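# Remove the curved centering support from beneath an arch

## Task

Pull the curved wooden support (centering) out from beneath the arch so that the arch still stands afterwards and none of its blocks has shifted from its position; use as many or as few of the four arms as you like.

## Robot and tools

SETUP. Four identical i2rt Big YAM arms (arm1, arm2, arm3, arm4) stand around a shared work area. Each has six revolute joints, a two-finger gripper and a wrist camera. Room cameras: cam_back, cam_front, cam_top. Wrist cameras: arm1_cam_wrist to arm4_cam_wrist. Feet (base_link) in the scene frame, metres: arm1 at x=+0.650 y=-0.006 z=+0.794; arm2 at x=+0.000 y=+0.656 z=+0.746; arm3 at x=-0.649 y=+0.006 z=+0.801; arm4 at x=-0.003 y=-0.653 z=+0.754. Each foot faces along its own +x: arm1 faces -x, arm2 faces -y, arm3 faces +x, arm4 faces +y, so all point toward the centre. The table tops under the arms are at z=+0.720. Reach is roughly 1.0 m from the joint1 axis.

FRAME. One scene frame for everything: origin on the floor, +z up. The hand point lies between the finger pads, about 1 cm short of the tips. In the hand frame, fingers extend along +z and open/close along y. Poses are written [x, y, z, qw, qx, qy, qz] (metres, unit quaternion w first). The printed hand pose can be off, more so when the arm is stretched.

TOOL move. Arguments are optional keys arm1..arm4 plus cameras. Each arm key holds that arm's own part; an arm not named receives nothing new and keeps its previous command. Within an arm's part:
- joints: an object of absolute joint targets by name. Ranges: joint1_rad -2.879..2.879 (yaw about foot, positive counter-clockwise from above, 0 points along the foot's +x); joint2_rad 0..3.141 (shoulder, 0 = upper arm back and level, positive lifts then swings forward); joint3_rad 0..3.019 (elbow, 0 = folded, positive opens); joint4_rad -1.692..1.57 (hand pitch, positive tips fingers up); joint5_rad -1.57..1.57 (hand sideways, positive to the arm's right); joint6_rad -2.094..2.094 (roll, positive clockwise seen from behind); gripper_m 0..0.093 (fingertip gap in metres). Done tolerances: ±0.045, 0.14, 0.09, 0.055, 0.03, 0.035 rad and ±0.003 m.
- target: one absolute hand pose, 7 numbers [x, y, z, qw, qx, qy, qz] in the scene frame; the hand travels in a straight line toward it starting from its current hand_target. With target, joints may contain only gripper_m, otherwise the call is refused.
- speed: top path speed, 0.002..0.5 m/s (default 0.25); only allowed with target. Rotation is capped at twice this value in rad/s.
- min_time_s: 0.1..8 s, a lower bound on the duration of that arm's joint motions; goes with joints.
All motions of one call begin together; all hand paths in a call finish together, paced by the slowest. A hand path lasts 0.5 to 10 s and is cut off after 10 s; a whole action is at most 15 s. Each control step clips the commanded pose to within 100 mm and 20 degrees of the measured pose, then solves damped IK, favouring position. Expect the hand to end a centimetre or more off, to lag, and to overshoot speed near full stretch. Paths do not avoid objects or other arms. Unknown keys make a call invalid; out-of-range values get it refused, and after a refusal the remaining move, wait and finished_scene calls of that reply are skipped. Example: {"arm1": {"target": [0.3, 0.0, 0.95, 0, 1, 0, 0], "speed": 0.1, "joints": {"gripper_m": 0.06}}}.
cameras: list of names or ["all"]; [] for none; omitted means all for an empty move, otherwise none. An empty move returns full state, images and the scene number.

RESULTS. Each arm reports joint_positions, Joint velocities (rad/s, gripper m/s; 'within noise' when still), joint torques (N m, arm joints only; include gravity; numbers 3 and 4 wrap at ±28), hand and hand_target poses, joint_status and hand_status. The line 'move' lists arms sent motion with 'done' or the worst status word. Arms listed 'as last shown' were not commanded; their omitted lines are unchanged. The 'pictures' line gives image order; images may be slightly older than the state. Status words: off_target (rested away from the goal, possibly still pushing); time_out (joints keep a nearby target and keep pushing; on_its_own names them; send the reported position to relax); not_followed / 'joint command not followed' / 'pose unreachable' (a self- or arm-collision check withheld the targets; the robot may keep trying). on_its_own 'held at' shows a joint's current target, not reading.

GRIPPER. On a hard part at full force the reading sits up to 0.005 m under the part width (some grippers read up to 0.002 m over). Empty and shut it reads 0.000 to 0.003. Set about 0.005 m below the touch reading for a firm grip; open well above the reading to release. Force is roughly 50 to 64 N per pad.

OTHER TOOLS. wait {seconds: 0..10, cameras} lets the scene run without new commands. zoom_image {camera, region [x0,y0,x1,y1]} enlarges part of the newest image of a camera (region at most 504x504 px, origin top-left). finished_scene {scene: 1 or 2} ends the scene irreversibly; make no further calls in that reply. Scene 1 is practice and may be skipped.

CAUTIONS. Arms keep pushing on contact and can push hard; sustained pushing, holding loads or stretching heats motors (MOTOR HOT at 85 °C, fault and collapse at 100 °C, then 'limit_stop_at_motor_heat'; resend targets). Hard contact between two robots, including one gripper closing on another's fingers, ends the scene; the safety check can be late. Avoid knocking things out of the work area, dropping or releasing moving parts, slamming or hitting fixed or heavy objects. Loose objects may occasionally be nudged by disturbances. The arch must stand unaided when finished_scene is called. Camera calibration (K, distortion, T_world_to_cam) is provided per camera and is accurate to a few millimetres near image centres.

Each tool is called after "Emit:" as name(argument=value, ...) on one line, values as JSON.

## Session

Emit:
move(cameras=["cam_front","cam_back","cam_top","arm1_cam_wrist","arm3_cam_wrist"])

Scene clock: 0.00 s.
Joint torques (N m): no reading
Motor temperatures (°C): arm1=[36 33 35 30 28 30 31] | arm2=[36 31 32 31 32 28 28] | arm3=[30 38 34 31 29 29 34] | arm4=[33 32 32 35 32 27 33]
Heat: arm1: hottest joint1_rad 36 °C; arm2: hottest joint1_rad 36 °C; arm3: hottest joint2_rad 38 °C; arm4: hottest joint4_rad 35 °C.
Joint velocities: within noise
arm1.joint_positions: joint1_rad=-0.792 joint2_rad=+0.597 joint3_rad=+1.317 joint4_rad=-1.235 joint5_rad=+0.036 joint6_rad=+0.139 gripper_m=+0.09396
arm1.joint_status: not commanded
arm1.hand: x=+0.4866 y=+0.1760 z=+1.3259 quat_wxyz=(-0.185, +0.761, -0.404, -0.473) (m; scene frame)
arm1.hand_target: x=+0.4882 y=+0.1742 z=+1.3369 quat_wxyz=(-0.188, +0.755, -0.401, -0.483) (m; scene frame)
arm1.hand_status: not commanded
arm2.joint_positions: joint1_rad=+0.031 joint2_rad=+0.603 joint3_rad=+1.457 joint4_rad=-1.387 joint5_rad=-0.263 joint6_rad=+0.761 gripper_m=+0.09396
arm2.joint_status: not commanded
arm2.hand: x=+0.0421 y=+0.4486 z=+1.3126 quat_wxyz=(-0.497, -0.768, -0.393, +0.094) (m; scene frame)
arm2.hand_target: x=+0.0421 y=+0.4516 z=+1.3209 quat_wxyz=(-0.505, -0.763, -0.391, +0.098) (m; scene frame)
arm2.hand_status: not commanded
arm3.joint_positions: joint1_rad=+0.554 joint2_rad=+0.643 joint3_rad=+1.438 joint4_rad=-1.241 joint5_rad=+0.294 joint6_rad=+0.554 gripper_m=+0.09396
arm3.joint_status: not commanded
arm3.hand: x=-0.4138 y=+0.1037 z=+1.3791 quat_wxyz=(-0.507, -0.061, -0.841, -0.178) (m; scene frame)
arm3.hand_target: x=-0.4167 y=+0.1018 z=+1.3926 quat_wxyz=(-0.517, -0.063, -0.833, -0.186) (m; scene frame)
arm3.hand_status: not commanded
arm4.joint_positions: joint1_rad=-0.454 joint2_rad=+0.631 joint3_rad=+1.450 joint4_rad=-1.565 joint5_rad=-0.075 joint6_rad=-0.150 gripper_m=+0.09396
arm4.joint_status: not commanded
arm4.hand: x=+0.0668 y=-0.4724 z=+1.2759 quat_wxyz=(-0.346, +0.552, -0.728, -0.214) (m; scene frame)
arm4.hand_target: x=+0.0658 y=-0.4742 z=+1.2836 quat_wxyz=(-0.354, +0.550, -0.724, -0.218) (m; scene frame)
arm4.hand_status: not commanded
pictures: arm1_cam_wrist, arm3_cam_wrist, cam_back, cam_front, cam_top
camera_calibration:
arm1_cam_wrist: T_world_to_cam=[[0.797319, 0.596147, -0.0942867, -0.368986], [0.509163, -0.748247, -0.4253, 0.451023], [-0.324091, 0.291093, -0.900128, 1.42768], [0, 0, 0, 1]] pos_world=[0.527254, 0.141859, 1.44212]
arm3_cam_wrist: T_world_to_cam=[[0.0879263, -0.924112, -0.371868, 0.64589], [-0.911985, 0.0754847, -0.403218, 0.172778], [0.400689, 0.374592, -0.83614, 1.40781], [0, 0, 0, 1]] pos_world=[-0.463312, 0.0564809, 1.48697]

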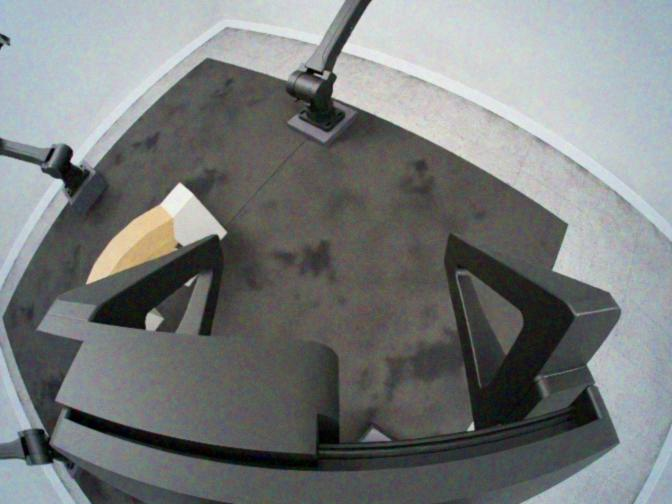

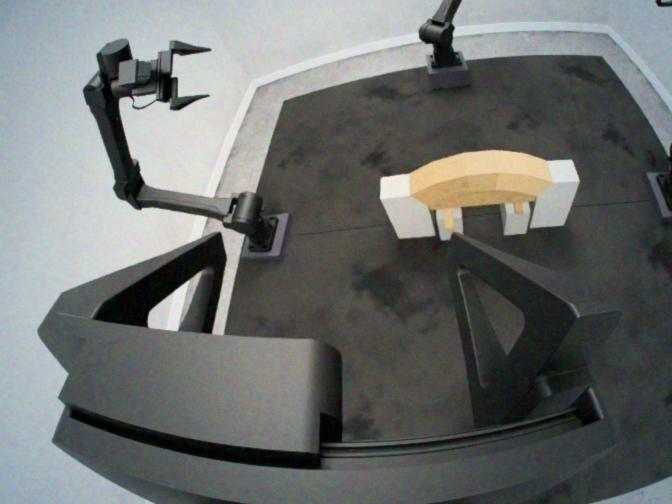

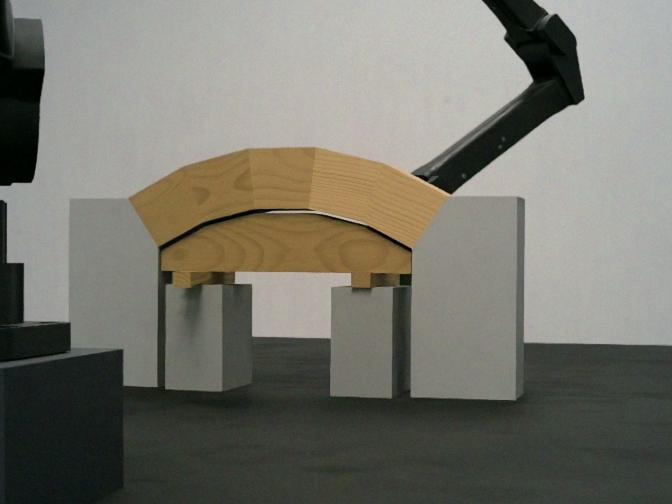

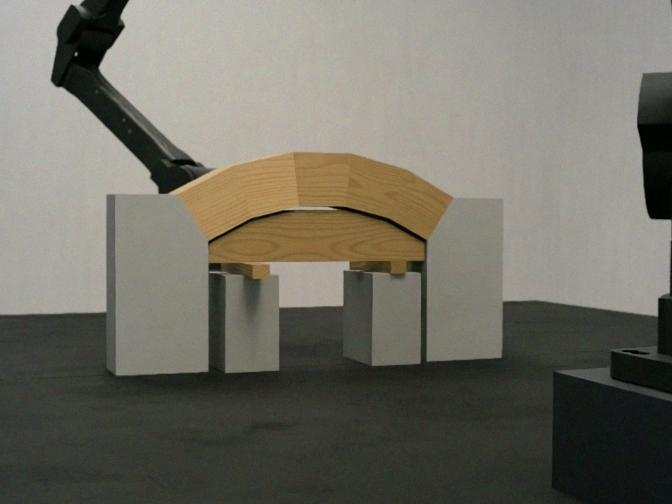

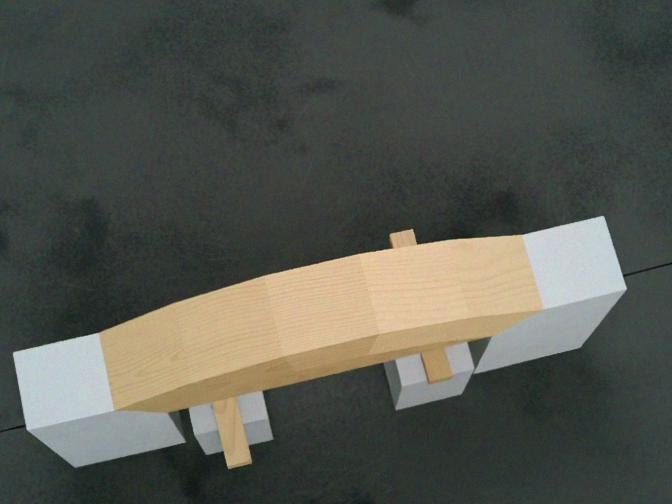

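Emit:
move(arm1={"target":[0.13,-0.1,0.865,0.0074,-0.7933,0.0097,0.6087],"speed":0.4,"joints":{"gripper_m":0.05}}, arm3={"target":[-0.19,0.083,0.865,0.5,0.0106,0.8659,-0.0061],"speed":0.4,"joints":{"gripper_m":0.05}}, cameras=["arm1_cam_wrist","arm3_cam_wrist"])

Scene clock: 6.53 s.
Joint torques (N m): arm1=[-0.44 -8.23 5.91 3.52 -0.07 -0.22] | arm2=[1.03 3.6 9.36 2.3 -0.02 -0.06] | arm3=[-1.03 -6.53 9.21 2.09 0.31 -0.02] | arm4=[-1.55 3.78 8.55 2.1 0.01 0.05]
Motor temperatures (°C): arm1=[36 33 37 30 28 30 31] | arm2=[36 31 32 31 32 28 28] | arm3=[30 38 35 31 29 29 34] | arm4=[33 32 32 35 32 27 33]
Heat: arm1: hottest joint3_rad 37 °C; arm2: hottest joint1_rad 36 °C; arm3: hottest joint2_rad 38 °C; arm4: hottest joint4_rad 35 °C.
move: arm1 off_target; arm3 off_target
Joint velocities: within noise
arm1.joint_positions: joint1_rad=+0.293 joint2_rad=+1.722 joint3_rad=+0.516 joint4_rad=+0.895 joint5_rad=+0.285 joint6_rad=+0.100 gripper_m=+0.05009
arm1.joint_status: all done
arm1.hand: x=+0.1441 y=-0.0947 z=+0.8592 quat_wxyz=(-0.009, +0.803, -0.014, -0.596) (m; scene frame)
arm1.hand_target: x=+0.1307 y=-0.0998 z=+0.8652 quat_wxyz=(-0.008, +0.793, -0.010, -0.609) (m; scene frame)
arm1.hand_status: off_target (0.016 m and 1.9 deg from the pose sent, 0.645 m and 52.5 deg at the start; pose on its path clipped on 12 of 86 steps)
arm2, arm4: as last shown
arm3.joint_positions: joint1_rad=+0.228 joint2_rad=+1.448 joint3_rad=+0.429 joint4_rad=+0.452 joint5_rad=+0.238 joint6_rad=+0.157 gripper_m=+0.05009
arm3.joint_status: all done
arm3.hand: x=-0.2055 y=+0.0841 z=+0.8559 quat_wxyz=(-0.486, -0.008, -0.874, +0.004) (m; scene frame)
arm3.hand_target: x=-0.1907 y=+0.0828 z=+0.8653 quat_wxyz=(-0.500, -0.011, -0.866, +0.006) (m; scene frame)
arm3.hand_status: off_target (0.018 m and 1.9 deg from the pose sent, 0.561 m and 22.2 deg at the start)
pictures: arm1_cam_wrist, arm3_cam_wrist
camera_calibration:
arm1_cam_wrist: T_world_to_cam=[[0.0462819, 0.998924, 0.0030677, 0.0842039], [0.791305, -0.034788, -0.610431, 0.410297], [-0.609667, 0.0306794, -0.792063, 0.899047], [0, 0, 0, 1]] pos_world=[0.219552, -0.0974222, 0.962302]
arm3_cam_wrist: T_world_to_cam=[[-0.00877204, -0.999898, -0.0112311, 0.0927732], [-0.936261, 0.0121573, -0.351094, 0.109008], [0.351195, 0.0074354, -0.936273, 1.00065], [0, 0, 0, 1]] pos_world=[-0.24855, 0.0839983, 0.976196]

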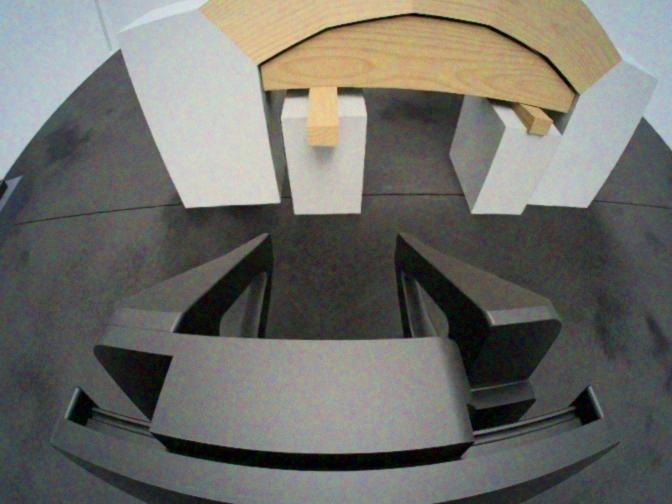

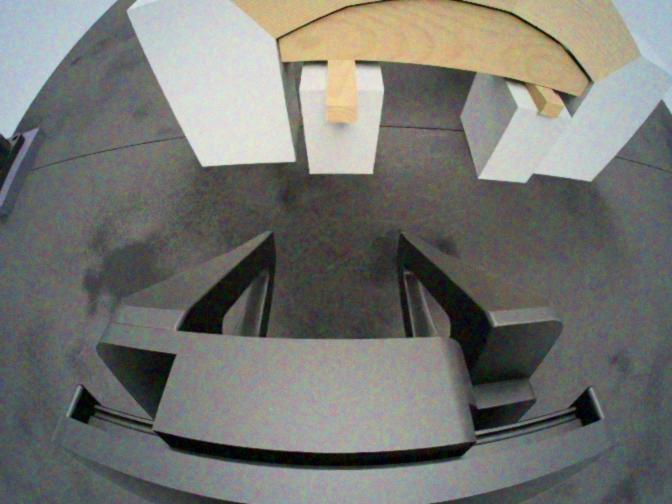

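Emit:
move(arm1={"target":[0.018,-0.102,0.852,0.0074,-0.7933,0.0097,0.6087],"speed":0.2}, arm3={"target":[-0.073,0.082,0.838,0.5,0.0106,0.8659,-0.0061],"speed":0.2}, cameras=["arm1_cam_wrist","arm3_cam_wrist"])

Scene clock: 8.70 s.
Joint torques (N m): arm1=[-1.49 -12.22 6.97 1.65 -0.05 -0.23] | arm2=[1.2 3.66 9.33 2.25 -0.01 -0.05] | arm3=[-1.14 -11.05 10.62 1.8 0.09 -0.03] | arm4=[-1.26 3.78 8.59 2.07 -0.02 0.02]
Motor temperatures (°C): arm1=[36 33 37 30 28 30 31] | arm2=[36 31 33 31 32 28 28] | arm3=[30 38 36 31 29 29 34] | arm4=[33 32 32 35 32 27 33]
Heat: arm1: hottest joint3_rad 37 °C; arm2: hottest joint1_rad 36 °C; arm3: hottest joint2_rad 38 °C; arm4: hottest joint4_rad 35 °C.
move: arm1 off_target; arm3 off_target
Joint velocities: within noise
arm1.joint_positions: joint1_rad=+0.248 joint2_rad=+1.913 joint3_rad=+0.826 joint4_rad=+0.821 joint5_rad=+0.227 joint6_rad=+0.084 gripper_m=+0.05009
arm1.joint_status: not commanded
arm1.hand: x=+0.0319 y=-0.1062 z=+0.8580 quat_wxyz=(+0.000, +0.791, -0.011, -0.612) (m; scene frame)
arm1.hand_target: x=+0.0188 y=-0.1018 z=+0.8523 quat_wxyz=(-0.007, +0.793, -0.010, -0.609) (m; scene frame)
arm1.hand_status: off_target (0.016 m and 0.9 deg from the pose sent, 0.126 m and 1.9 deg at the start)
arm2, arm4: as last shown
arm3.joint_positions: joint1_rad=+0.156 joint2_rad=+1.751 joint3_rad=+0.718 joint4_rad=+0.469 joint5_rad=+0.182 joint6_rad=+0.120 gripper_m=+0.05009
arm3.joint_status: not commanded
arm3.hand: x=-0.0940 y=+0.0827 z=+0.8280 quat_wxyz=(-0.484, -0.010, -0.875, +0.006) (m; scene frame)
arm3.hand_target: x=-0.0741 y=+0.0816 z=+0.8385 quat_wxyz=(-0.500, -0.011, -0.866, +0.006) (m; scene frame)
arm3.hand_status: off_target (0.023 m and 2.2 deg from the pose sent, 0.134 m and 1.9 deg at the start)
pictures: arm1_cam_wrist, arm3_cam_wrist
camera_calibration:
arm1_cam_wrist: T_world_to_cam=[[0.0313698, 0.999464, -0.00931357, 0.111945], [0.766822, -0.0300426, -0.641156, 0.525666], [-0.641093, 0.0129711, -0.767354, 0.808019], [0, 0, 0, 1]] pos_world=[0.111411, -0.106573, 0.958113]
arm3_cam_wrist: T_world_to_cam=[[-0.0138172, -0.999857, -0.00974246, 0.0903398], [-0.93775, 0.0163393, -0.346925, 0.199657], [0.347035, 0.00434248, -0.937842, 0.936562], [0, 0, 0, 1]] pos_world=[-0.136543, 0.0829977, 0.948494]

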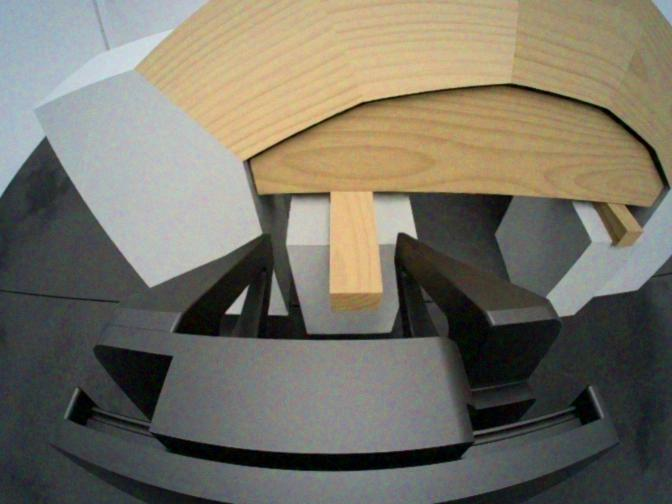

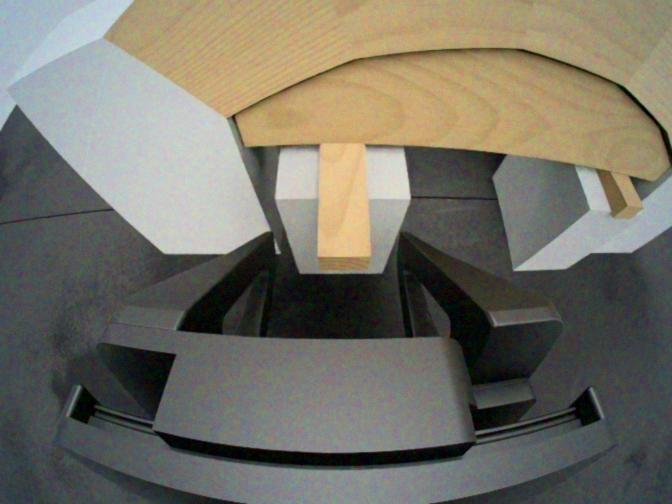

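Emit:
move(arm1={"target":[0.020,-0.090,0.835,0.0074,-0.7933,0.0097,0.6087],"speed":0.1}, arm3={"target":[-0.060,0.077,0.838,0.5,0.0106,0.8659,-0.0061],"speed":0.1}, cameras=["arm1_cam_wrist","arm3_cam_wrist"])

Scene clock: 10.27 s.
Joint torques (N m): arm1=[-1.49 -12.63 6.11 3.51 -0.07 -0.24] | arm2=[1.08 3.72 9.39 2.25 -0.01 -0.06] | arm3=[-0.97 -11.52 10.5 1.29 0.05 -0.02] | arm4=[-1.03 3.9 8.57 2.18 -0.01 0.02]
Motor temperatures (°C): arm1=[36 33 37 30 28 30 31] | arm2=[36 31 33 31 32 28 28] | arm3=[30 38 36 31 29 29 34] | arm4=[33 32 32 35 32 27 33]
Heat: arm1: hottest joint3_rad 37 °C; arm2: hottest joint1_rad 36 °C; arm3: hottest joint2_rad 38 °C; arm4: hottest joint4_rad 35 °C.
move: arm1 off_target; arm3 off_target
Joint velocities: within noise
arm1.joint_positions: joint1_rad=+0.224 joint2_rad=+1.957 joint3_rad=+0.826 joint4_rad=+0.832 joint5_rad=+0.205 joint6_rad=+0.077 gripper_m=+0.05009
arm1.joint_status: not commanded
arm1.hand: x=+0.0323 y=-0.0946 z=+0.8339 quat_wxyz=(-0.004, +0.801, -0.009, -0.598) (m; scene frame)
arm1.hand_target: x=+0.0206 y=-0.0899 z=+0.8352 quat_wxyz=(-0.008, +0.793, -0.010, -0.608) (m; scene frame)
arm1.hand_status: off_target (0.013 m and 1.6 deg from the pose sent, 0.030 m and 0.9 deg at the start)
arm2, arm4: as last shown
arm3.joint_positions: joint1_rad=+0.140 joint2_rad=+1.772 joint3_rad=+0.753 joint4_rad=+0.469 joint5_rad=+0.168 joint6_rad=+0.112 gripper_m=+0.05009
arm3.joint_status: not commanded
arm3.hand: x=-0.0794 y=+0.0785 z=+0.8301 quat_wxyz=(-0.489, -0.011, -0.872, +0.005) (m; scene frame)
arm3.hand_target: x=-0.0610 y=+0.0768 z=+0.8384 quat_wxyz=(-0.500, -0.011, -0.866, +0.006) (m; scene frame)
arm3.hand_status: off_target (0.021 m and 1.5 deg from the pose sent, 0.036 m and 2.2 deg at the start)
pictures: arm1_cam_wrist, arm3_cam_wrist
camera_calibration:
arm1_cam_wrist: T_world_to_cam=[[0.0323474, 0.999476, -0.000671454, 0.0929547], [0.788219, -0.0259233, -0.614848, 0.487879], [-0.614544, 0.0193595, -0.788645, 0.807152], [0, 0, 0, 1]] pos_world=[0.108468, -0.0958847, 0.936591]
arm3_cam_wrist: T_world_to_cam=[[-0.0139111, -0.999821, -0.0128019, 0.0888245], [-0.933648, 0.0175713, -0.35776, 0.22347], [0.357921, 0.00697565, -0.933726, 0.930804], [0, 0, 0, 1]] pos_world=[-0.123277, 0.078389, 0.950201]

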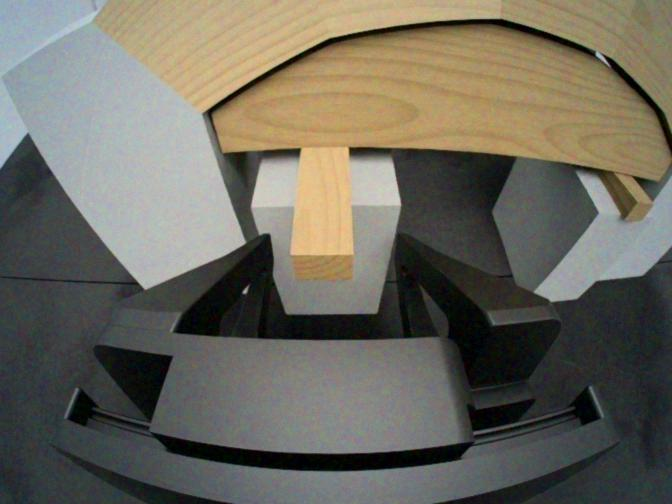

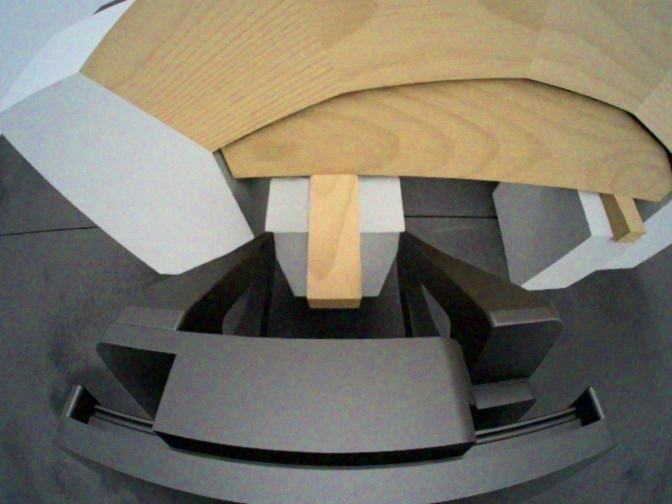

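Emit:
move(arm1={"target":[0.020,-0.095,0.851,0.0074,-0.7933,0.0097,0.6087],"speed":0.1}, arm3={"joints":{"gripper_m":0.012}}, cameras=["arm1_cam_wrist","arm3_cam_wrist"])

Scene clock: 11.80 s.
Joint torques (N m): arm1=[-0.73 -16.09 6.13 1.61 0.15 -0.2] | arm2=[1.14 3.72 9.36 2.28 0 -0.06] | arm3=[-1.03 -11.52 10.51 1.31 0.12 0] | arm4=[-0.85 4.07 8.49 2.15 0 0.04]
Motor temperatures (°C): arm1=[36 33 37 30 28 30 31] | arm2=[36 31 33 31 32 28 28] | arm3=[30 38 36 31 29 29 34] | arm4=[33 32 32 35 32 27 33]
Heat: arm1: hottest joint3_rad 37 °C; arm2: hottest joint1_rad 36 °C; arm3: hottest joint2_rad 38 °C; arm4: hottest joint4_rad 35 °C.
move: arm1 off_target; arm3 off_target
Joint velocities: within noise
arm1.joint_positions: joint1_rad=+0.224 joint2_rad=+1.957 joint3_rad=+0.826 joint4_rad=+0.830 joint5_rad=+0.209 joint6_rad=+0.077 gripper_m=+0.05009
arm1.joint_status: not commanded
arm1.hand: x=+0.0325 y=-0.0939 z=+0.8336 quat_wxyz=(-0.005, +0.802, -0.010, -0.597) (m; scene frame)
arm1.hand_target: x=+0.0206 y=-0.0949 z=+0.8514 quat_wxyz=(-0.007, +0.793, -0.010, -0.609) (m; scene frame)
arm1.hand_status: off_target (0.021 m and 1.6 deg from the pose sent, 0.021 m and 1.6 deg at the start)
arm2, arm4: as last shown
arm3.joint_positions: joint1_rad=+0.140 joint2_rad=+1.772 joint3_rad=+0.753 joint4_rad=+0.469 joint5_rad=+0.167 joint6_rad=+0.109 gripper_m=+0.01772
arm3.joint_status: gripper_m off_target (ended at +0.01775, target +0.01200)
arm3.hand: x=-0.0794 y=+0.0787 z=+0.8301 quat_wxyz=(-0.489, -0.009, -0.872, +0.005) (m; scene frame)
arm3.hand_target: x=-0.0610 y=+0.0767 z=+0.8384 quat_wxyz=(-0.500, -0.011, -0.866, +0.006) (m; scene frame)
arm3.hand_status: not commanded
pictures: arm1_cam_wrist, arm3_cam_wrist
camera_calibration:
arm1_cam_wrist: T_world_to_cam=[[0.0360905, 0.999348, 0.00077469, 0.0908967], [0.788939, -0.0280159, -0.613832, 0.486617], [-0.61341, 0.0227647, -0.789436, 0.807871], [0, 0, 0, 1]] pos_world=[0.108364, -0.0955953, 0.936393]
arm3_cam_wrist: T_world_to_cam=[[-0.0115552, -0.999871, -0.0111754, 0.0878791], [-0.933757, 0.0147881, -0.357601, 0.223487], [0.35772, 0.00630297, -0.933807, 0.930815], [0, 0, 0, 1]] pos_world=[-0.123274, 0.0786959, 0.950103]

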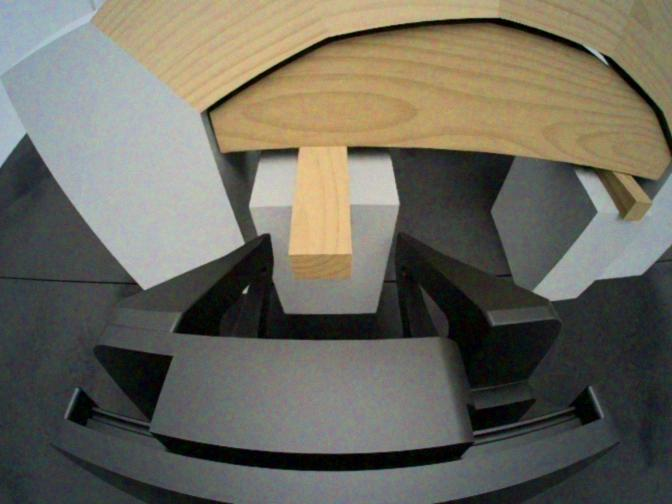

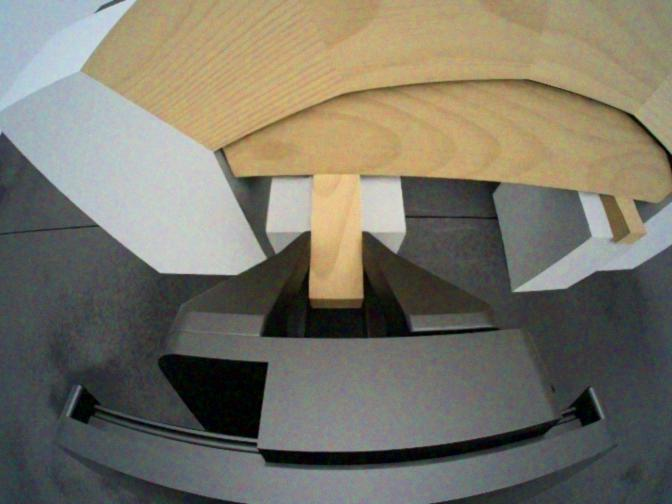

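Emit:
move(arm1={"target":[0.020,-0.095,0.859,0.0074,-0.7933,0.0097,0.6087]}, arm3={"target":[-0.178,0.0795,0.842,0.5,0.0106,0.8659,-0.0061],"speed":0.06}, cameras=["arm1_cam_wrist","cam_back"])

Scene clock: 14.57 s.
Joint torques (N m): arm1=[-0.62 -16.5 6.19 1.68 0.17 -0.21] | arm2=[1.14 3.55 9.33 2.33 -0.02 -0.05] | arm3=[0.62 -11.22 5.52 2.09 0.38 0.16] | arm4=[-0.97 4.31 8.57 2.13 0.01 -0.01]
Motor temperatures (°C): arm1=[36 34 37 30 28 30 31] | arm2=[36 31 33 31 32 28 28] | arm3=[30 38 37 31 29 29 34] | arm4=[33 32 33 35 32 27 33]
Heat: arm1: hottest joint3_rad 37 °C; arm2: hottest joint1_rad 36 °C; arm3: hottest joint2_rad 38 °C; arm4: hottest joint4_rad 35 °C.
move: arm1 off_target; arm3 off_target
Joint velocities: within noise
arm1.joint_positions: joint1_rad=+0.224 joint2_rad=+1.943 joint3_rad=+0.826 joint4_rad=+0.809 joint5_rad=+0.209 joint6_rad=+0.077 gripper_m=+0.05009
arm1.joint_status: not commanded
arm1.hand: x=+0.0327 y=-0.0939 z=+0.8372 quat_wxyz=(-0.006, +0.804, -0.010, -0.595) (m; scene frame)
arm1.hand_target: x=+0.0207 y=-0.0949 z=+0.8592 quat_wxyz=(-0.007, +0.793, -0.010, -0.609) (m; scene frame)
arm1.hand_status: off_target (0.025 m and 2.0 deg from the pose sent, 0.028 m and 1.6 deg at the start)
arm2, arm4: as last shown
arm3.joint_positions: joint1_rad=+0.187 joint2_rad=+1.598 joint3_rad=+0.478 joint4_rad=+0.550 joint5_rad=+0.219 joint6_rad=+0.127 gripper_m=+0.01772
arm3.joint_status: not commanded
arm3.hand: x=-0.1808 y=+0.0743 z=+0.8284 quat_wxyz=(-0.483, -0.007, -0.876, +0.014) (m; scene frame)
arm3.hand_target: x=-0.1781 y=+0.0794 z=+0.8417 quat_wxyz=(-0.500, -0.011, -0.866, +0.006) (m; scene frame)
arm3.hand_status: off_target (0.015 m and 2.5 deg from the pose sent, 0.099 m and 1.5 deg at the start)
pictures: arm1_cam_wrist, cam_back
camera_calibration:
arm1_cam_wrist: T_world_to_cam=[[0.0361144, 0.999345, 0.00237563, 0.0895014], [0.793041, -0.0272123, -0.608561, 0.484139], [-0.608097, 0.0238618, -0.793504, 0.814228], [0, 0, 0, 1]] pos_world=[0.107956, -0.0956972, 0.940508]

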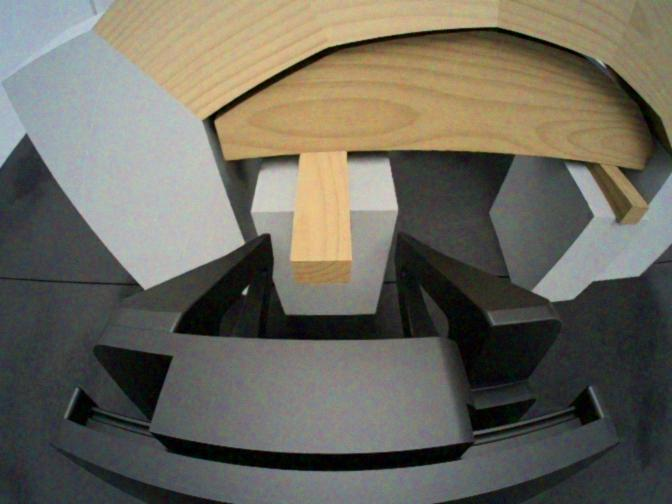

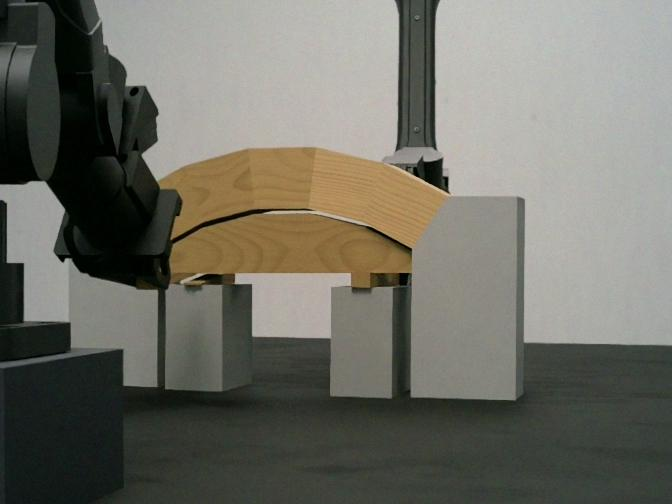

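Emit:
move(arm1={"target":[0.020,-0.094,0.868,0.0074,-0.7933,0.0097,0.6087]}, arm3={"target":[-0.22,0.19,0.80,0.5,0.0106,0.8659,-0.0061],"speed":0.2}, cameras=["arm1_cam_wrist"])

Emit:
move(arm3={"target":[-0.22,0.19,0.724,0.5,0.0106,0.8659,-0.0061],"speed":0.12}, arm1={"joints":{"gripper_m":0.012}}, cameras=["arm1_cam_wrist","arm3_cam_wrist"])

Scene clock: 16.50 s.
Joint torques (N m): arm1=[-0.85 -16.32 6.32 1.65 0.08 -0.22] | arm2=[1.08 3.72 9.31 2.33 -0.02 -0.05] | arm3=[0.44 -8.7 6.8 1.98 0.54 0.19] | arm4=[-1.14 4.42 8.62 2.07 -0.01 0.03]
Motor temperatures (°C): arm1=[36 34 37 30 28 30 31] | arm2=[36 31 33 31 32 28 28] | arm3=[30 38 37 31 29 29 35] | arm4=[33 32 33 35 32 27 33]
Heat: arm1: hottest joint3_rad 37 °C; arm2: hottest joint1_rad 36 °C; arm3: hottest joint2_rad 38 °C; arm4: hottest joint4_rad 35 °C.
move: arm1 off_target; arm3 off_target
Joint velocities: within noise
arm1.joint_positions: joint1_rad=+0.224 joint2_rad=+1.918 joint3_rad=+0.826 joint4_rad=+0.786 joint5_rad=+0.209 joint6_rad=+0.077 gripper_m=+0.05009
arm1.joint_status: not commanded
arm1.hand: x=+0.0324 y=-0.0940 z=+0.8464 quat_wxyz=(-0.006, +0.803, -0.010, -0.595) (m; scene frame)
arm1.hand_target: x=+0.0207 y=-0.0939 z=+0.8682 quat_wxyz=(-0.007, +0.793, -0.010, -0.609) (m; scene frame)
arm1.hand_status: off_target (0.025 m and 1.9 deg from the pose sent, 0.033 m and 2.0 deg at the start)
arm2, arm4: as last shown
arm3.joint_positions: joint1_rad=+0.550 joint2_rad=+1.719 joint3_rad=+0.465 joint4_rad=+0.612 joint5_rad=+0.521 joint6_rad=+0.334 gripper_m=+0.01772
arm3.joint_status: not commanded
arm3.hand: x=-0.2314 y=+0.1797 z=+0.7940 quat_wxyz=(-0.487, -0.003, -0.873, +0.017) (m; scene frame)
arm3.hand_target: x=-0.2205 y=+0.1897 z=+0.8002 quat_wxyz=(-0.500, -0.011, -0.866, +0.006) (m; scene frame)
arm3.hand_status: off_target (0.016 m and 2.3 deg from the pose sent, 0.125 m and 2.5 deg at the start)
pictures: arm1_cam_wrist
camera_calibration:
arm1_cam_wrist: T_world_to_cam=[[0.0360733, 0.999347, 0.00211653, 0.0898372], [0.792347, -0.0273105, -0.60946, 0.490749], [-0.609004, 0.0236623, -0.792814, 0.820752], [0, 0, 0, 1]] pos_world=[0.107757, -0.0957968, 0.949605]

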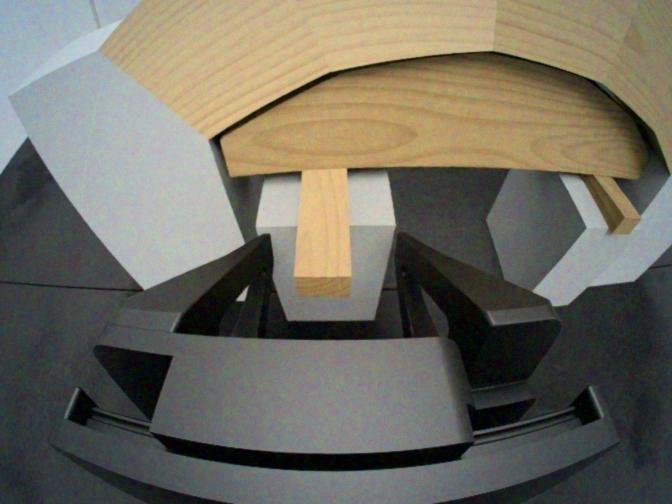

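Scene clock: 17.90 s.
Joint torques (N m): arm1=[-0.85 -16.26 6.32 1.68 0.18 -0.21] | arm2=[1.26 3.49 9.36 2.28 -0.03 -0.05] | arm3=[0.26 -9.64 3.49 1.62 0.37 0.13] | arm4=[-1.08 3.84 8.72 2.21 -0.01 0.03]
Motor temperatures (°C): arm1=[36 34 37 30 28 30 31] | arm2=[36 31 33 31 32 28 28] | arm3=[30 38 37 31 29 29 35] | arm4=[33 32 33 35 32 27 33]
Heat: arm1: hottest joint3_rad 37 °C; arm2: hottest joint1_rad 36 °C; arm3: hottest joint2_rad 38 °C; arm4: hottest joint4_rad 35 °C.
move: arm1 off_target; arm3 done
Joint velocities: within noise
arm1.joint_positions: joint1_rad=+0.224 joint2_rad=+1.918 joint3_rad=+0.826 joint4_rad=+0.786 joint5_rad=+0.206 joint6_rad=+0.076 gripper_m=+0.01765
arm1.joint_status: gripper_m off_target (ended at +0.01768, target +0.01200)
arm1.hand: x=+0.0324 y=-0.0946 z=+0.8466 quat_wxyz=(-0.005, +0.803, -0.009, -0.595) (m; scene frame)
arm1.hand_target: x=+0.0207 y=-0.0940 z=+0.8683 quat_wxyz=(-0.007, +0.793, -0.010, -0.609) (m; scene frame)
arm1.hand_status: not commanded
arm2, arm4: as last shown
arm3.joint_positions: joint1_rad=+0.550 joint2_rad=+2.019 joint3_rad=+0.507 joint4_rad=+0.894 joint5_rad=+0.526 joint6_rad=+0.339 gripper_m=+0.01772
arm3.joint_status: not commanded
arm3.hand: x=-0.2244 y=+0.1836 z=+0.7276 quat_wxyz=(-0.496, -0.010, -0.868, +0.011) (m; scene frame)
arm3.hand_target: x=-0.2202 y=+0.1899 z=+0.7241 quat_wxyz=(-0.500, -0.011, -0.866, +0.006) (m; scene frame)
arm3.hand_status: done (0.009 m and 0.8 deg from the pose sent, 0.072 m and 2.3 deg at the start)
pictures: arm1_cam_wrist, arm3_cam_wrist
camera_calibration:
arm1_cam_wrist: T_world_to_cam=[[0.0329741, 0.999455, 0.00183997, 0.0907358], [0.79236, -0.0250195, -0.609541, 0.491157], [-0.609162, 0.021557, -0.792752, 0.820675], [0, 0, 0, 1]] pos_world=[0.107759, -0.0960891, 0.949805]
arm3_cam_wrist: T_world_to_cam=[[-0.0191088, -0.999816, -0.00155301, 0.181232], [-0.927159, 0.0183014, -0.374221, 0.0628156], [0.37418, -0.00571102, -0.927338, 0.887639], [0, 0, 0, 1]] pos_world=[-0.270434, 0.185118, 0.84693]

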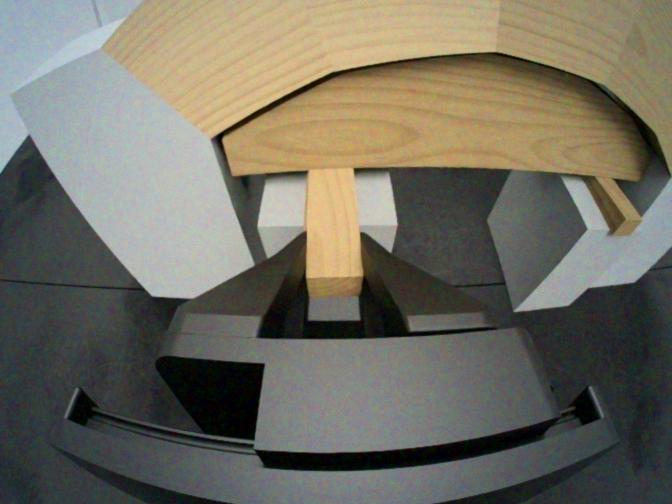

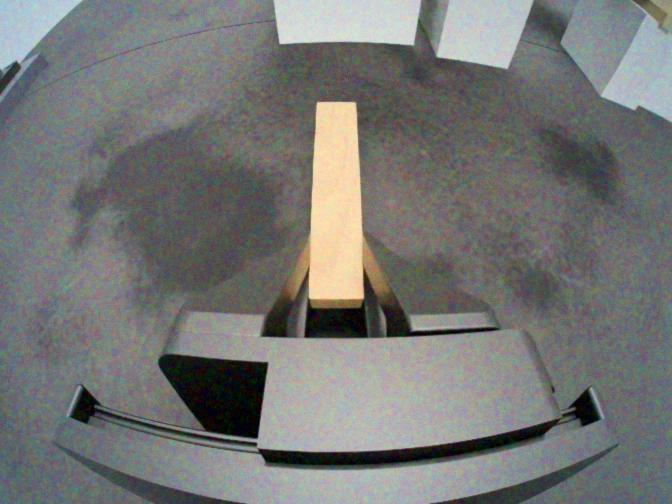

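Emit:
move(arm1={"target":[0.145,-0.097,0.868,0.0074,-0.7933,0.0097,0.6087],"speed":0.06}, arm3={"joints":{"gripper_m":0.05}}, cameras=["arm1_cam_wrist","arm3_cam_wrist","cam_front"])

Scene clock: 20.73 s.
Joint torques (N m): arm1=[0.67 -11.99 2.58 3.55 0.18 0.04] | arm2=[1.14 3.78 9.33 2.26 -0.02 -0.04] | arm3=[0.38 -9.82 3.28 1.69 0.35 0.12] | arm4=[-0.73 3.78 8.62 2.04 0.01 0.01]
Motor temperatures (°C): arm1=[36 34 37 30 28 30 32] | arm2=[36 31 33 31 32 28 28] | arm3=[30 38 37 31 29 29 35] | arm4=[33 32 33 35 32 27 33]
Heat: arm1: hottest joint3_rad 37 °C; arm2: hottest joint1_rad 36 °C; arm3: hottest joint2_rad 38 °C; arm4: hottest joint4_rad 35 °C.
move: arm1 off_target; arm3 done
Joint velocities: within noise
arm1.joint_positions: joint1_rad=+0.283 joint2_rad=+1.737 joint3_rad=+0.518 joint4_rad=+0.903 joint5_rad=+0.280 joint6_rad=+0.077 gripper_m=+0.01765
arm1.joint_status: not commanded
arm1.hand: x=+0.1427 y=-0.0906 z=+0.8548 quat_wxyz=(-0.018, +0.804, -0.006, -0.594) (m; scene frame)
arm1.hand_target: x=+0.1450 y=-0.0968 z=+0.8676 quat_wxyz=(-0.007, +0.794, -0.010, -0.608) (m; scene frame)
arm1.hand_status: off_target (0.015 m and 2.5 deg from the pose sent, 0.115 m and 2.0 deg at the start)
arm2.joint_positions: joint1_rad=+0.031 joint2_rad=+0.603 joint3_rad=+1.457 joint4_rad=-1.387 joint5_rad=-0.263 joint6_rad=+0.761 gripper_m=+0.09396
arm2.joint_status: not commanded
arm2.hand: x=+0.0421 y=+0.4486 z=+1.3126 quat_wxyz=(-0.497, -0.768, -0.393, +0.094) (m; scene frame)
arm2.hand_target: x=+0.0421 y=+0.4516 z=+1.3209 quat_wxyz=(-0.505, -0.763, -0.391, +0.098) (m; scene frame)
arm2.hand_status: not commanded
arm3.joint_positions: joint1_rad=+0.550 joint2_rad=+2.021 joint3_rad=+0.510 joint4_rad=+0.895 joint5_rad=+0.526 joint6_rad=+0.339 gripper_m=+0.04994
arm3.joint_status: all done
arm3.hand: x=-0.2234 y=+0.1843 z=+0.7274 quat_wxyz=(-0.497, -0.010, -0.868, +0.011) (m; scene frame)
arm3.hand_target: x=-0.2202 y=+0.1899 z=+0.7241 quat_wxyz=(-0.500, -0.011, -0.866, +0.006) (m; scene frame)
arm3.hand_status: not commanded
arm4.joint_positions: joint1_rad=-0.454 joint2_rad=+0.631 joint3_rad=+1.450 joint4_rad=-1.565 joint5_rad=-0.075 joint6_rad=-0.150 gripper_m=+0.09396
arm4.joint_status: not commanded
arm4.hand: x=+0.0668 y=-0.4724 z=+1.2759 quat_wxyz=(-0.346, +0.552, -0.728, -0.214) (m; scene frame)
arm4.hand_target: x=+0.0658 y=-0.4742 z=+1.2836 quat_wxyz=(-0.354, +0.550, -0.724, -0.218) (m; scene frame)
arm4.hand_status: not commanded
pictures: arm1_cam_wrist, arm3_cam_wrist, cam_front
camera_calibration:
arm1_cam_wrist: T_world_to_cam=[[0.0445357, 0.998688, 0.0252946, 0.0613913], [0.794297, -0.020042, -0.607199, 0.407028], [-0.605895, 0.0471334, -0.794147, 0.897322], [0, 0, 0, 1]] pos_world=[0.217647, -0.0954469, 0.958199]
arm3_cam_wrist: T_world_to_cam=[[-0.0190638, -0.999815, -0.00242933, 0.1826], [-0.926705, 0.0185817, -0.37533, 0.0645328], [0.375305, -0.00490393, -0.926888, 0.886801], [0, 0, 0, 1]] pos_world=[-0.269537, 0.185715, 0.84663]

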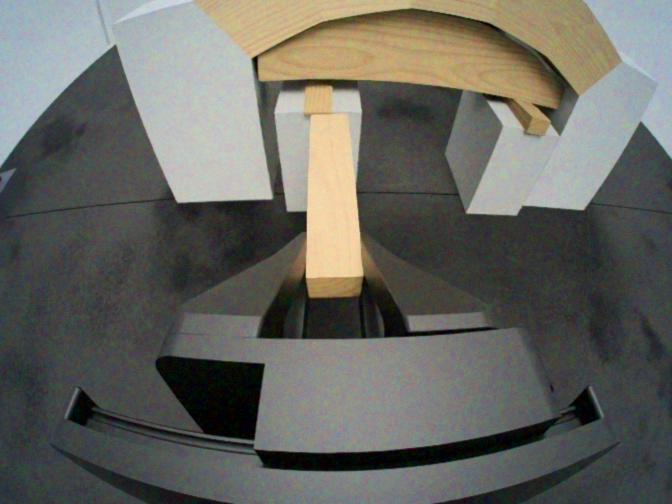

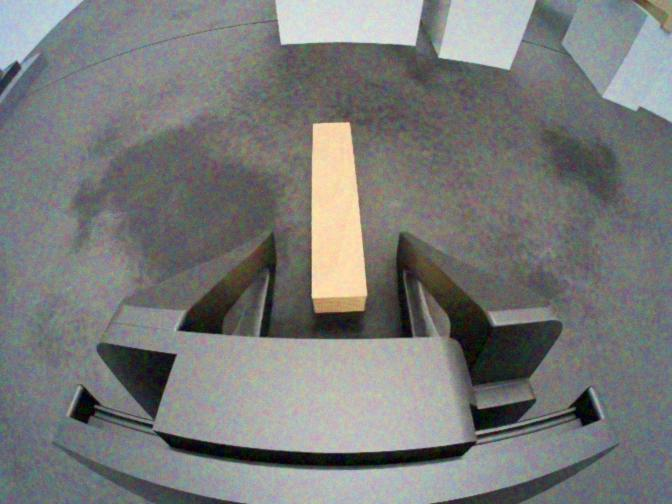

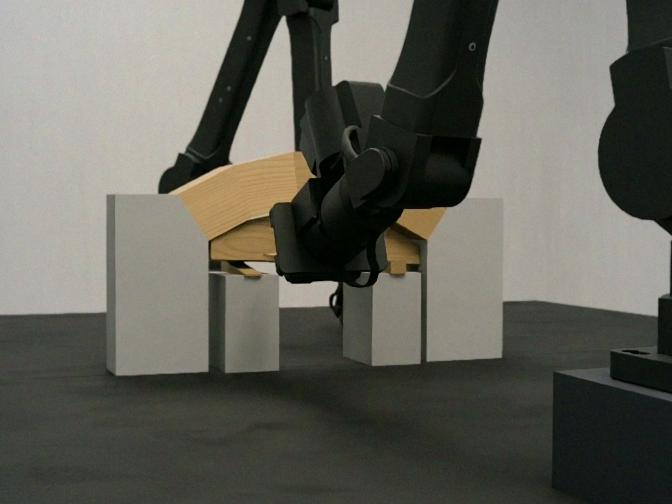

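Emit:
move(arm1={"target":[0.24,-0.19,0.80,0.0074,-0.7933,0.0097,0.6087],"speed":0.25}, arm3={"target":[-0.225,0.19,0.81,0.5,0.0106,0.8659,-0.0061],"speed":0.2})

Emit:
move(arm1={"target":[0.245,-0.19,0.741,0.0074,-0.7933,0.0097,0.6087],"speed":0.1}, arm3={"target":[-0.16,-0.091,0.863,0.5,0.0106,0.8659,-0.0061],"speed":0.5}, cameras=["arm1_cam_wrist","arm3_cam_wrist"])

Scene clock: 22.90 s.
Joint torques (N m): arm1=[0.5 -7.41 1.42 3.52 0.29 0.04] | arm2=[1.08 3.72 9.36 2.25 -0.01 -0.06] | arm3=[0.97 -11.63 4.52 0.73 0.52 0.19] | arm4=[-1.49 4.25 8.53 1.98 -0.01 0]
Motor temperatures (°C): arm1=[36 34 37 30 28 30 32] | arm2=[36 31 33 31 32 28 28] | arm3=[30 38 37 31 29 29 35] | arm4=[33 32 33 35 32 27 33]
Heat: arm1: hottest joint3_rad 37 °C; arm2: hottest joint1_rad 36 °C; arm3: hottest joint2_rad 38 °C; arm4: hottest joint4_rad 35 °C.
move: arm1 done; arm3 done
Joint velocities: within noise
arm1.joint_positions: joint1_rad=+0.672 joint2_rad=+1.921 joint3_rad=+0.407 joint4_rad=+1.172 joint5_rad=+0.650 joint6_rad=+0.208 gripper_m=+0.01765
arm1.joint_status: not commanded
arm1.hand: x=+0.2376 y=-0.1854 z=+0.8044 quat_wxyz=(-0.015, +0.795, -0.008, -0.607) (m; scene frame)
arm1.hand_target: x=+0.2400 y=-0.1898 z=+0.8001 quat_wxyz=(-0.007, +0.794, -0.010, -0.608) (m; scene frame)
arm1.hand_status: done (0.007 m and 0.9 deg from the pose sent, 0.150 m and 2.5 deg at the start)
arm2, arm4: as last shown
arm3.joint_positions: joint1_rad=+0.553 joint2_rad=+1.708 joint3_rad=+0.485 joint4_rad=+0.605 joint5_rad=+0.529 joint6_rad=+0.339 gripper_m=+0.04994
arm3.joint_status: not commanded
arm3.hand: x=-0.2232 y=+0.1859 z=+0.8038 quat_wxyz=(-0.497, -0.009, -0.868, +0.012) (m; scene frame)
arm3.hand_target: x=-0.2250 y=+0.1899 z=+0.8098 quat_wxyz=(-0.500, -0.011, -0.866, +0.006) (m; scene frame)
arm3.hand_status: done (0.008 m and 0.8 deg from the pose sent, 0.083 m and 0.7 deg at the start)
pictures: none

Scene clock: 24.63 s.
Joint torques (N m): arm1=[0.62 -8.7 0.24 3.23 0.24 -0.05] | arm2=[1.08 3.84 9.39 2.28 0.01 -0.06] | arm3=[-0.56 -9 10.18 0.9 -0.11 0] | arm4=[-1.08 3.72 8.62 2.14 0.02 0.04]
Motor temperatures (°C): arm1=[36 34 37 30 28 30 32] | arm2=[36 31 34 31 32 28 28] | arm3=[30 38 37 31 29 29 34] | arm4=[33 32 33 35 32 27 33]
Heat: arm1: hottest joint3_rad 37 °C; arm2: hottest joint1_rad 36 °C; arm3: hottest joint2_rad 38 °C; arm4: hottest joint4_rad 35 °C.
move: arm1 done; arm3 off_target
Joint velocities: within noise
arm1.joint_positions: joint1_rad=+0.683 joint2_rad=+2.185 joint3_rad=+0.450 joint4_rad=+1.391 joint5_rad=+0.662 joint6_rad=+0.220 gripper_m=+0.01765
arm1.joint_status: not commanded
arm1.hand: x=+0.2426 y=-0.1848 z=+0.7470 quat_wxyz=(-0.013, +0.794, -0.012, -0.608) (m; scene frame)
arm1.hand_target: x=+0.2451 y=-0.1898 z=+0.7411 quat_wxyz=(-0.008, +0.794, -0.010, -0.608) (m; scene frame)
arm1.hand_status: done (0.008 m and 0.7 deg from the pose sent, 0.064 m and 0.9 deg at the start)
arm2, arm4: as last shown
arm3.joint_positions: joint1_rad=-0.306 joint2_rad=+1.542 joint3_rad=+0.502 joint4_rad=+0.482 joint5_rad=-0.214 joint6_rad=-0.107 gripper_m=+0.04994
arm3.joint_status: not commanded
arm3.hand: x=-0.1772 y=-0.0856 z=+0.8502 quat_wxyz=(-0.488, -0.017, -0.873, +0.001) (m; scene frame)
arm3.hand_target: x=-0.1608 y=-0.0908 z=+0.8635 quat_wxyz=(-0.500, -0.011, -0.866, +0.006) (m; scene frame)
arm3.hand_status: off_target (0.022 m and 1.8 deg from the pose sent, 0.290 m and 0.8 deg at the start; pose on its path clipped on 11 of 52 steps)
pictures: arm1_cam_wrist, arm3_cam_wrist
camera_calibration:
arm1_cam_wrist: T_world_to_cam=[[0.048277, 0.998791, 0.00928033, 0.164744], [0.772877, -0.0314686, -0.633776, 0.283321], [-0.632717, 0.0377693, -0.773461, 0.86597], [0, 0, 0, 1]] pos_world=[0.320989, -0.188336, 0.847827]
arm3_cam_wrist: T_world_to_cam=[[-0.0208179, -0.999465, -0.0252258, -0.0669309], [-0.934146, 0.0284364, -0.355757, 0.141229], [0.356284, 0.0161585, -0.934238, 0.986612], [0, 0, 0, 1]] pos_world=[-0.220979, -0.0868533, 0.970286]

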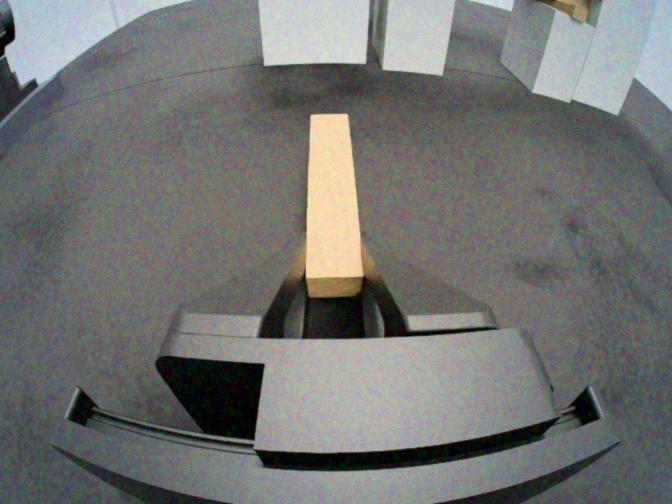

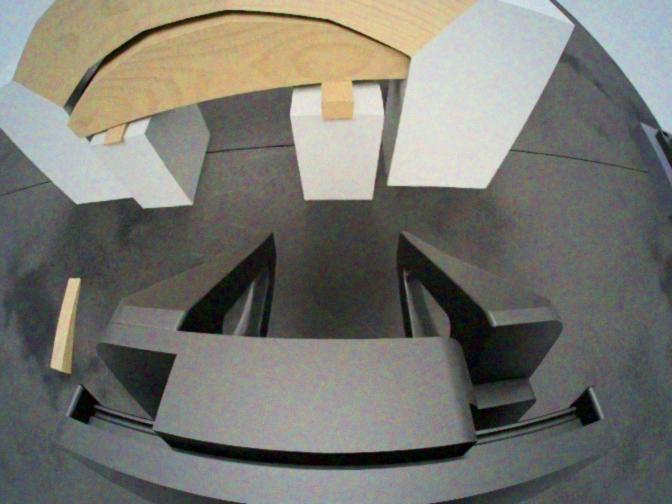

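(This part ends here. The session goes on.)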